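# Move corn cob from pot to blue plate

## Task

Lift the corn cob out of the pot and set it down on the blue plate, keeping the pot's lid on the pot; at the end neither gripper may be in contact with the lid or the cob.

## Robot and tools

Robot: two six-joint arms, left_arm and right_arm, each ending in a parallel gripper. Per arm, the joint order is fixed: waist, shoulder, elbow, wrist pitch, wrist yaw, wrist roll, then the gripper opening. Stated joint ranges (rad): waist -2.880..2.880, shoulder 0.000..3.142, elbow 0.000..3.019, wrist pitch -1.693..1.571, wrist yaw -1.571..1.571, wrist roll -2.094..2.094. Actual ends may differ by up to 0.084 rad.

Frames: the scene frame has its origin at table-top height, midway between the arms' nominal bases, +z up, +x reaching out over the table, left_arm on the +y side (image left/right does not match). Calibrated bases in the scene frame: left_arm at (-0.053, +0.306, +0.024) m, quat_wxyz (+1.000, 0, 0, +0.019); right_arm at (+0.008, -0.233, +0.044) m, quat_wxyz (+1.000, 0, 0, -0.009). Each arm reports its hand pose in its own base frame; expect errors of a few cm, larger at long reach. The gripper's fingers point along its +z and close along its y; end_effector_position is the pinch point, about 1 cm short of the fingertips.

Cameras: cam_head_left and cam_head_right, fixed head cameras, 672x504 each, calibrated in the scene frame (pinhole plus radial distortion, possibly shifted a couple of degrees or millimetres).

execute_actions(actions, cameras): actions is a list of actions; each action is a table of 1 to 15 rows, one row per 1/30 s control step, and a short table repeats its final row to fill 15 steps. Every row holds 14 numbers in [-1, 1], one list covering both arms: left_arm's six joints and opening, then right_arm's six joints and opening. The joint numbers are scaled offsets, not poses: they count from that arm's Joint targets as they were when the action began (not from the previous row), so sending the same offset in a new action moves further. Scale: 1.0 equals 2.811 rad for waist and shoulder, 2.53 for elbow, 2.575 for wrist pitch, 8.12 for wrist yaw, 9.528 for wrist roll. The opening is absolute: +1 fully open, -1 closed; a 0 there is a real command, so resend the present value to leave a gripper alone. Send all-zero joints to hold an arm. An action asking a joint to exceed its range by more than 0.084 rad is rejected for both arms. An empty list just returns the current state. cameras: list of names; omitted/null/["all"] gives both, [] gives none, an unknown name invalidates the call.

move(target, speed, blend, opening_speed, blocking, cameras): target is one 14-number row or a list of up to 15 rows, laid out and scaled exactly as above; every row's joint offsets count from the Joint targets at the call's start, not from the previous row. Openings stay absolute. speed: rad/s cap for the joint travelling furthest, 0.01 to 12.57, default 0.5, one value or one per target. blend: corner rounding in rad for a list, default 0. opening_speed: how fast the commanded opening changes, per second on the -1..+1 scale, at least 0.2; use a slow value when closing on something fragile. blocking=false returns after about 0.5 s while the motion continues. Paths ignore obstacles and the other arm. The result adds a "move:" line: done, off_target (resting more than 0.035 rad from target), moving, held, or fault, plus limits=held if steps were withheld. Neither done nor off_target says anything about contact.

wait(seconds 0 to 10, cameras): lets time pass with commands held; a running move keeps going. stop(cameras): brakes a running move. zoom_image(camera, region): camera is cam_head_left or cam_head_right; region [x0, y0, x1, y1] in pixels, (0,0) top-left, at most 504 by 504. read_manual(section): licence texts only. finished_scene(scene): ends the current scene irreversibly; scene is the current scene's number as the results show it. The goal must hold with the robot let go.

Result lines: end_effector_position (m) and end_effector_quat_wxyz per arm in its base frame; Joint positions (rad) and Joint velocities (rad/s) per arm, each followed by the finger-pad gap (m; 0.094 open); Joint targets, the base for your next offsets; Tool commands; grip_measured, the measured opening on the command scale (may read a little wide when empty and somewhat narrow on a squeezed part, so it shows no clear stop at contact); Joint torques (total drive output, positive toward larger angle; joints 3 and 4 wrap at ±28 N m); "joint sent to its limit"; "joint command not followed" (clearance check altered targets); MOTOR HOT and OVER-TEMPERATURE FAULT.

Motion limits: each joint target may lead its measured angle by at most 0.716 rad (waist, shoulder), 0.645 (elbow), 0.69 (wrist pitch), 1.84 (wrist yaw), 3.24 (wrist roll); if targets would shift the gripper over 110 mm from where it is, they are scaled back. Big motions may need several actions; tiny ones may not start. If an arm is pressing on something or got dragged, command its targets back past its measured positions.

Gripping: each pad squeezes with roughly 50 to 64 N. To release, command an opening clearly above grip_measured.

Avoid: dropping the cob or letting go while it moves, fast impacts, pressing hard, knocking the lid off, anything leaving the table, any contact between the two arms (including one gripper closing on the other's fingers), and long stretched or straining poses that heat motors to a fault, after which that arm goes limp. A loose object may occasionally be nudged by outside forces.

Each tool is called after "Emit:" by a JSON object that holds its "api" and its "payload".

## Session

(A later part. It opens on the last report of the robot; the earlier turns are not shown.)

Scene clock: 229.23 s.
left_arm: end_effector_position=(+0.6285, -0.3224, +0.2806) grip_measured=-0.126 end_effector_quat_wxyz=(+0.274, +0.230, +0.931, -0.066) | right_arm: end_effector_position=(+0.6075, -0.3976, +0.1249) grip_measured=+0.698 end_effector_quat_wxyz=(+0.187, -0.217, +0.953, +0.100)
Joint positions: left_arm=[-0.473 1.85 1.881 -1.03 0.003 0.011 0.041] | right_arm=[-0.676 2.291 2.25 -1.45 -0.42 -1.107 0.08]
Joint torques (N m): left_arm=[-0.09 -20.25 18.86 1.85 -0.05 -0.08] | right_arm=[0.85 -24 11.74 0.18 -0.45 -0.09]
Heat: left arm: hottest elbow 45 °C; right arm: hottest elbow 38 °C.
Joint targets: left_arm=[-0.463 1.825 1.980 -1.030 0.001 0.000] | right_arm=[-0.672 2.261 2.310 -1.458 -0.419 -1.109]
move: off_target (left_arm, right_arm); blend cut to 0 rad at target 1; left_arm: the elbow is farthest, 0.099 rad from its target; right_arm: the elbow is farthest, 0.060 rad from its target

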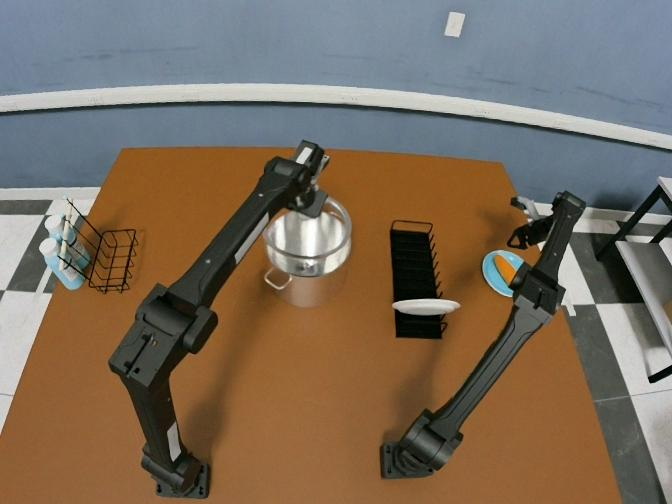

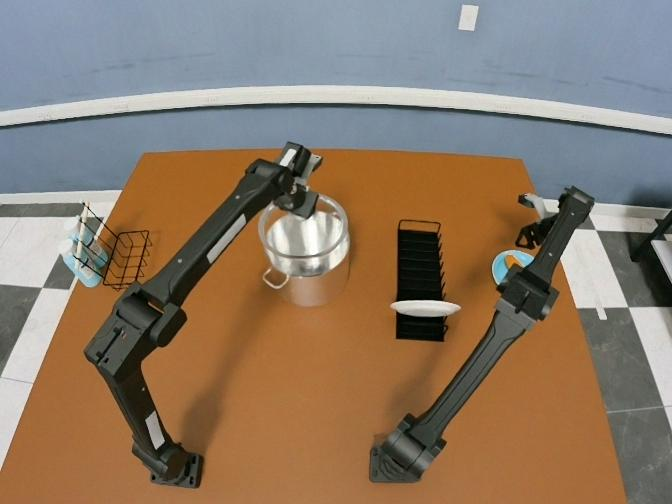

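Emit:
{"api": "move", "payload": {"target": [0,0.0125,-0.1028,0.0835,0,0,-0.35,0,0,0,0,0,0,0.7], "speed": 0.2}}

Emit:
{"api": "zoom_image", "payload": {"camera": "cam_head_left", "region": [240, 170, 380, 310]}}

Emit:
{"api": "zoom_image", "payload": {"camera": "cam_head_right", "region": [240, 170, 380, 310]}}

Scene clock: 242.87 s.
left_arm: end_effector_position=(+0.6308, -0.3245, +0.2120) grip_measured=-0.126 end_effector_quat_wxyz=(+0.276, +0.230, +0.931, -0.068) | right_arm: end_effector_position=(+0.6074, -0.3976, +0.1249) grip_measured=+0.698 end_effector_quat_wxyz=(+0.187, -0.217, +0.953, +0.100)
Joint positions: left_arm=[-0.473 1.867 1.723 -0.85 0.006 0.01 0.041] | right_arm=[-0.676 2.291 2.25 -1.451 -0.42 -1.107 0.08]
Joint torques (N m): left_arm=[-0.85 -18.43 9.8 3.36 -0.22 -0.08] | right_arm=[0.79 -24 11.74 0.18 -0.45 -0.09]
Motor temperatures (°C): left_arm=[29 34 46 27 28 25 30] | right_arm=[26 37 39 28 28 26 26]
Heat: left arm: hottest elbow 46 °C; right arm: hottest elbow 39 °C.
Joint targets: left_arm=[-0.463 1.860 1.720 -0.814 0.001 0.000] | right_arm=[-0.672 2.261 2.310 -1.458 -0.419 -1.109]
move: off_target (right_arm); right_arm: the elbow is farthest, 0.060 rad from its target

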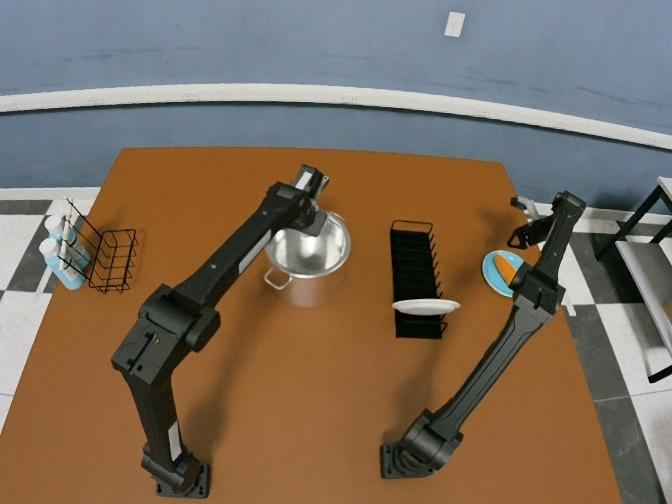

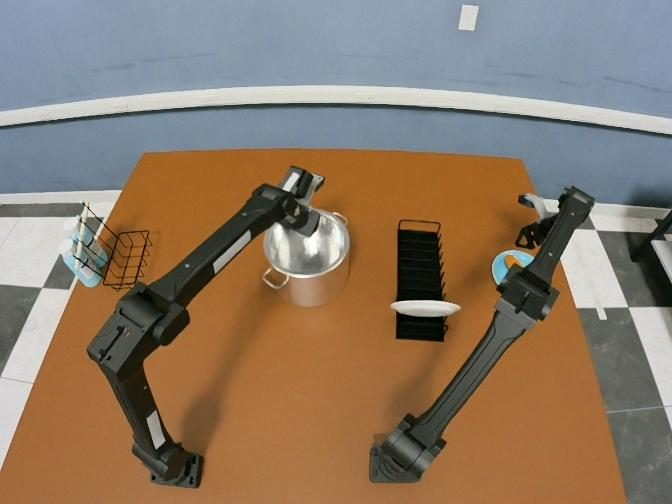

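Scaled by 3.600 from the camera's image (finer frame: 960x720).

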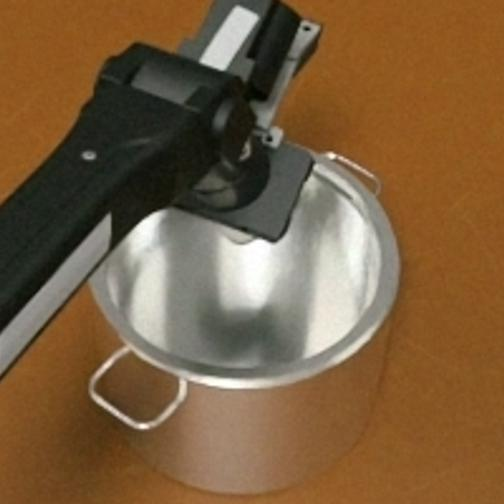

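Scaled by 3.600 from the camera's image (finer frame: 960x720).

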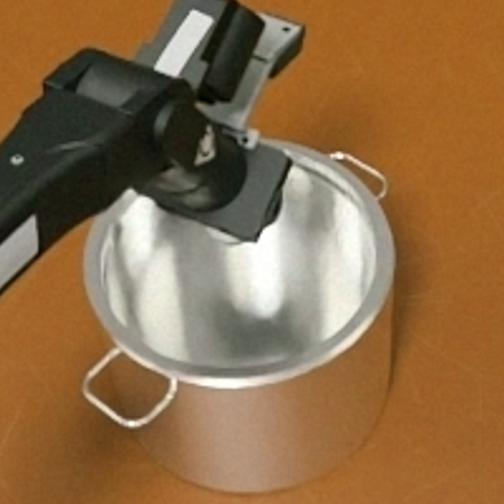

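Emit:
{"api": "move", "payload": {"target": [0,0,-0.0095,0.0105,0,0,-0.35,0,0,0,0,0,0,0.7], "speed": 0.06, "cameras": []}}

Scene clock: 249.00 s.
left_arm: end_effector_position=(+0.6308, -0.3245, +0.2102) grip_measured=-0.126 end_effector_quat_wxyz=(+0.282, +0.230, +0.929, -0.069) | right_arm: end_effector_position=(+0.6074, -0.3976, +0.1249) grip_measured=+0.698 end_effector_quat_wxyz=(+0.187, -0.217, +0.953, +0.100)
Joint positions: left_arm=[-0.473 1.862 1.707 -0.828 0.006 0.01 0.041] | right_arm=[-0.676 2.291 2.25 -1.451 -0.42 -1.107 0.08]
Joint torques (N m): left_arm=[-0.67 -17.73 9.09 3.6 -0.19 -0.07] | right_arm=[0.85 -24 11.74 0.17 -0.45 -0.09]
Heat: left arm: hottest elbow 45 °C; right arm: hottest elbow 39 °C.
Joint targets: left_arm=[-0.463 1.860 1.696 -0.788 0.001 0.000] | right_arm=[-0.672 2.261 2.310 -1.458 -0.419 -1.109]
move: off_target (left_arm, right_arm); left_arm: the wrist pitch is farthest, 0.041 rad from its target; right_arm: the elbow is farthest, 0.060 rad from its target

Emit:
{"api": "move", "payload": {"target": [0,0.009,0,0,0,0,-0.35,0,0,0,0,0,0,0.7], "speed": 0.06, "cameras": ["cam_head_left"]}}

Emit:
{"api": "zoom_image", "payload": {"camera": "cam_head_left", "region": [240, 170, 380, 310]}}

Scene clock: 255.80 s.
left_arm: end_effector_position=(+0.6308, -0.3245, +0.2104) grip_measured=-0.126 end_effector_quat_wxyz=(+0.282, +0.230, +0.929, -0.069) | right_arm: end_effector_position=(+0.6074, -0.3976, +0.1249) grip_measured=+0.698 end_effector_quat_wxyz=(+0.187, -0.217, +0.953, +0.100)
Joint positions: left_arm=[-0.473 1.861 1.706 -0.827 0.006 0.01 0.041] | right_arm=[-0.676 2.291 2.25 -1.451 -0.42 -1.107 0.08]
Joint torques (N m): left_arm=[-0.67 -15.62 9.18 3.62 -0.19 -0.08] | right_arm=[0.79 -24.06 11.74 0.2 -0.45 -0.09]
Heat: left arm: hottest elbow 44 °C; right arm: hottest elbow 40 °C.
Joint targets: left_arm=[-0.463 1.885 1.696 -0.788 0.001 0.000] | right_arm=[-0.672 2.261 2.310 -1.458 -0.419 -1.109]
move: off_target (left_arm, right_arm); left_arm: the wrist pitch is farthest, 0.039 rad from its target; right_arm: the elbow is farthest, 0.060 rad from its target

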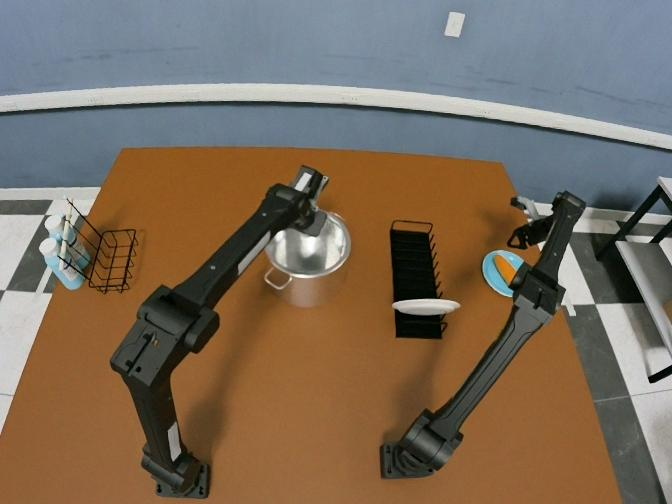

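Scaled by 3.600 from the camera's image (finer frame: 960x720).

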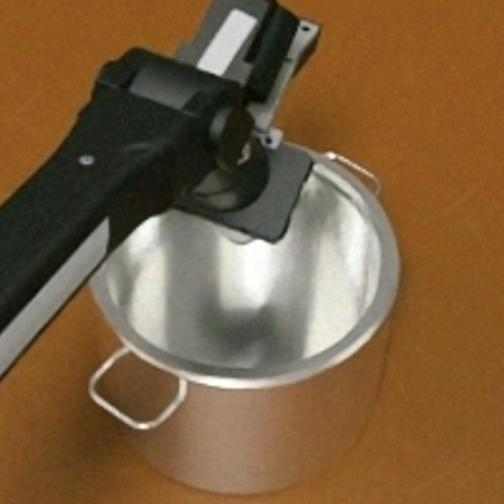

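Emit:
{"api": "move", "payload": {"target": [[0,-0.003,0,0,0,0,0.5,0,0,0,0,0,0,0.7],[0,-0.016,0.095,-0.086,0,0,1,0,0,0,0,0,0,0.7],[0.05,-0.02,0.1,-0.09,0,0,1,0,0,0,0,0,0,0.7]], "speed": 0.3, "opening_speed": 0.7}}

Emit:
{"api": "zoom_image", "payload": {"camera": "cam_head_left", "region": [240, 170, 380, 310]}}

Emit:
{"api": "zoom_image", "payload": {"camera": "cam_head_right", "region": [240, 170, 380, 310]}}

Scene clock: 268.23 s.
left_arm: end_effector_position=(+0.6766, -0.2209, +0.2845) grip_measured=+0.998 end_effector_quat_wxyz=(+0.290, +0.155, +0.943, -0.046) | right_arm: end_effector_position=(+0.6074, -0.3976, +0.1249) grip_measured=+0.698 end_effector_quat_wxyz=(+0.187, -0.217, +0.953, +0.100)
Joint positions: left_arm=[-0.314 1.851 1.884 -1.008 0.002 0.01 0.094] | right_arm=[-0.676 2.291 2.25 -1.451 -0.42 -1.107 0.08]
Joint torques (N m): left_arm=[-2.26 -19.02 15.88 1.1 -0.09 -0.09] | right_arm=[0.79 -24 11.74 0.18 -0.45 -0.09]
Heat: left arm: hottest elbow 44 °C; right arm: hottest elbow 40 °C.
Joint targets: left_arm=[-0.323 1.829 1.949 -1.019 0.001 0.000] | right_arm=[-0.672 2.261 2.310 -1.458 -0.419 -1.109]
move: off_target (left_arm, right_arm); target 2's new numbers were sent with left_arm's elbow 0.062 rad from that target; left_arm: the elbow is farthest, 0.065 rad from its target; right_arm: the elbow is farthest, 0.060 rad from its target

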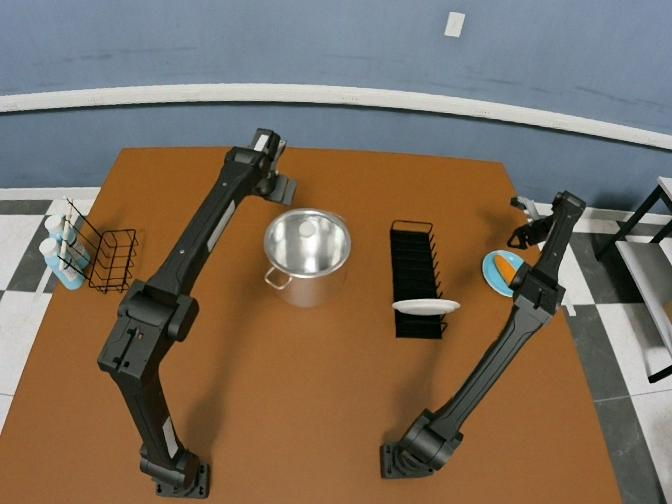

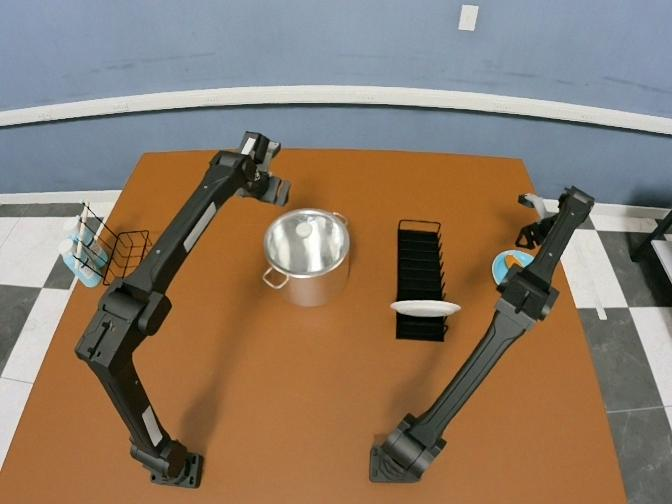

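Scaled by 3.600 from the camera's image (finer frame: 960x720).

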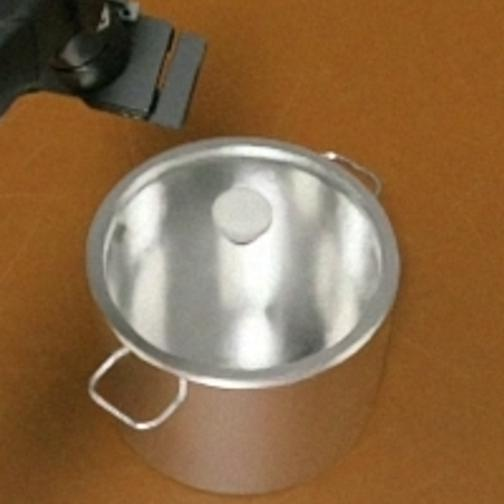

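Scaled by 3.600 from the camera's image (finer frame: 960x720).

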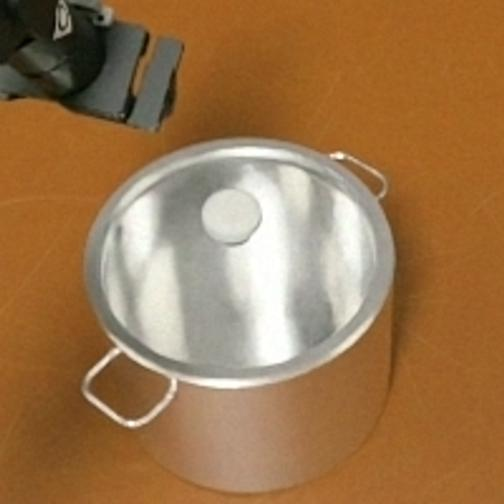

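Seated. Done.

Emit:
{"api": "finished_scene", "payload": {"scene": 2}}

The scene is finished: the task was done.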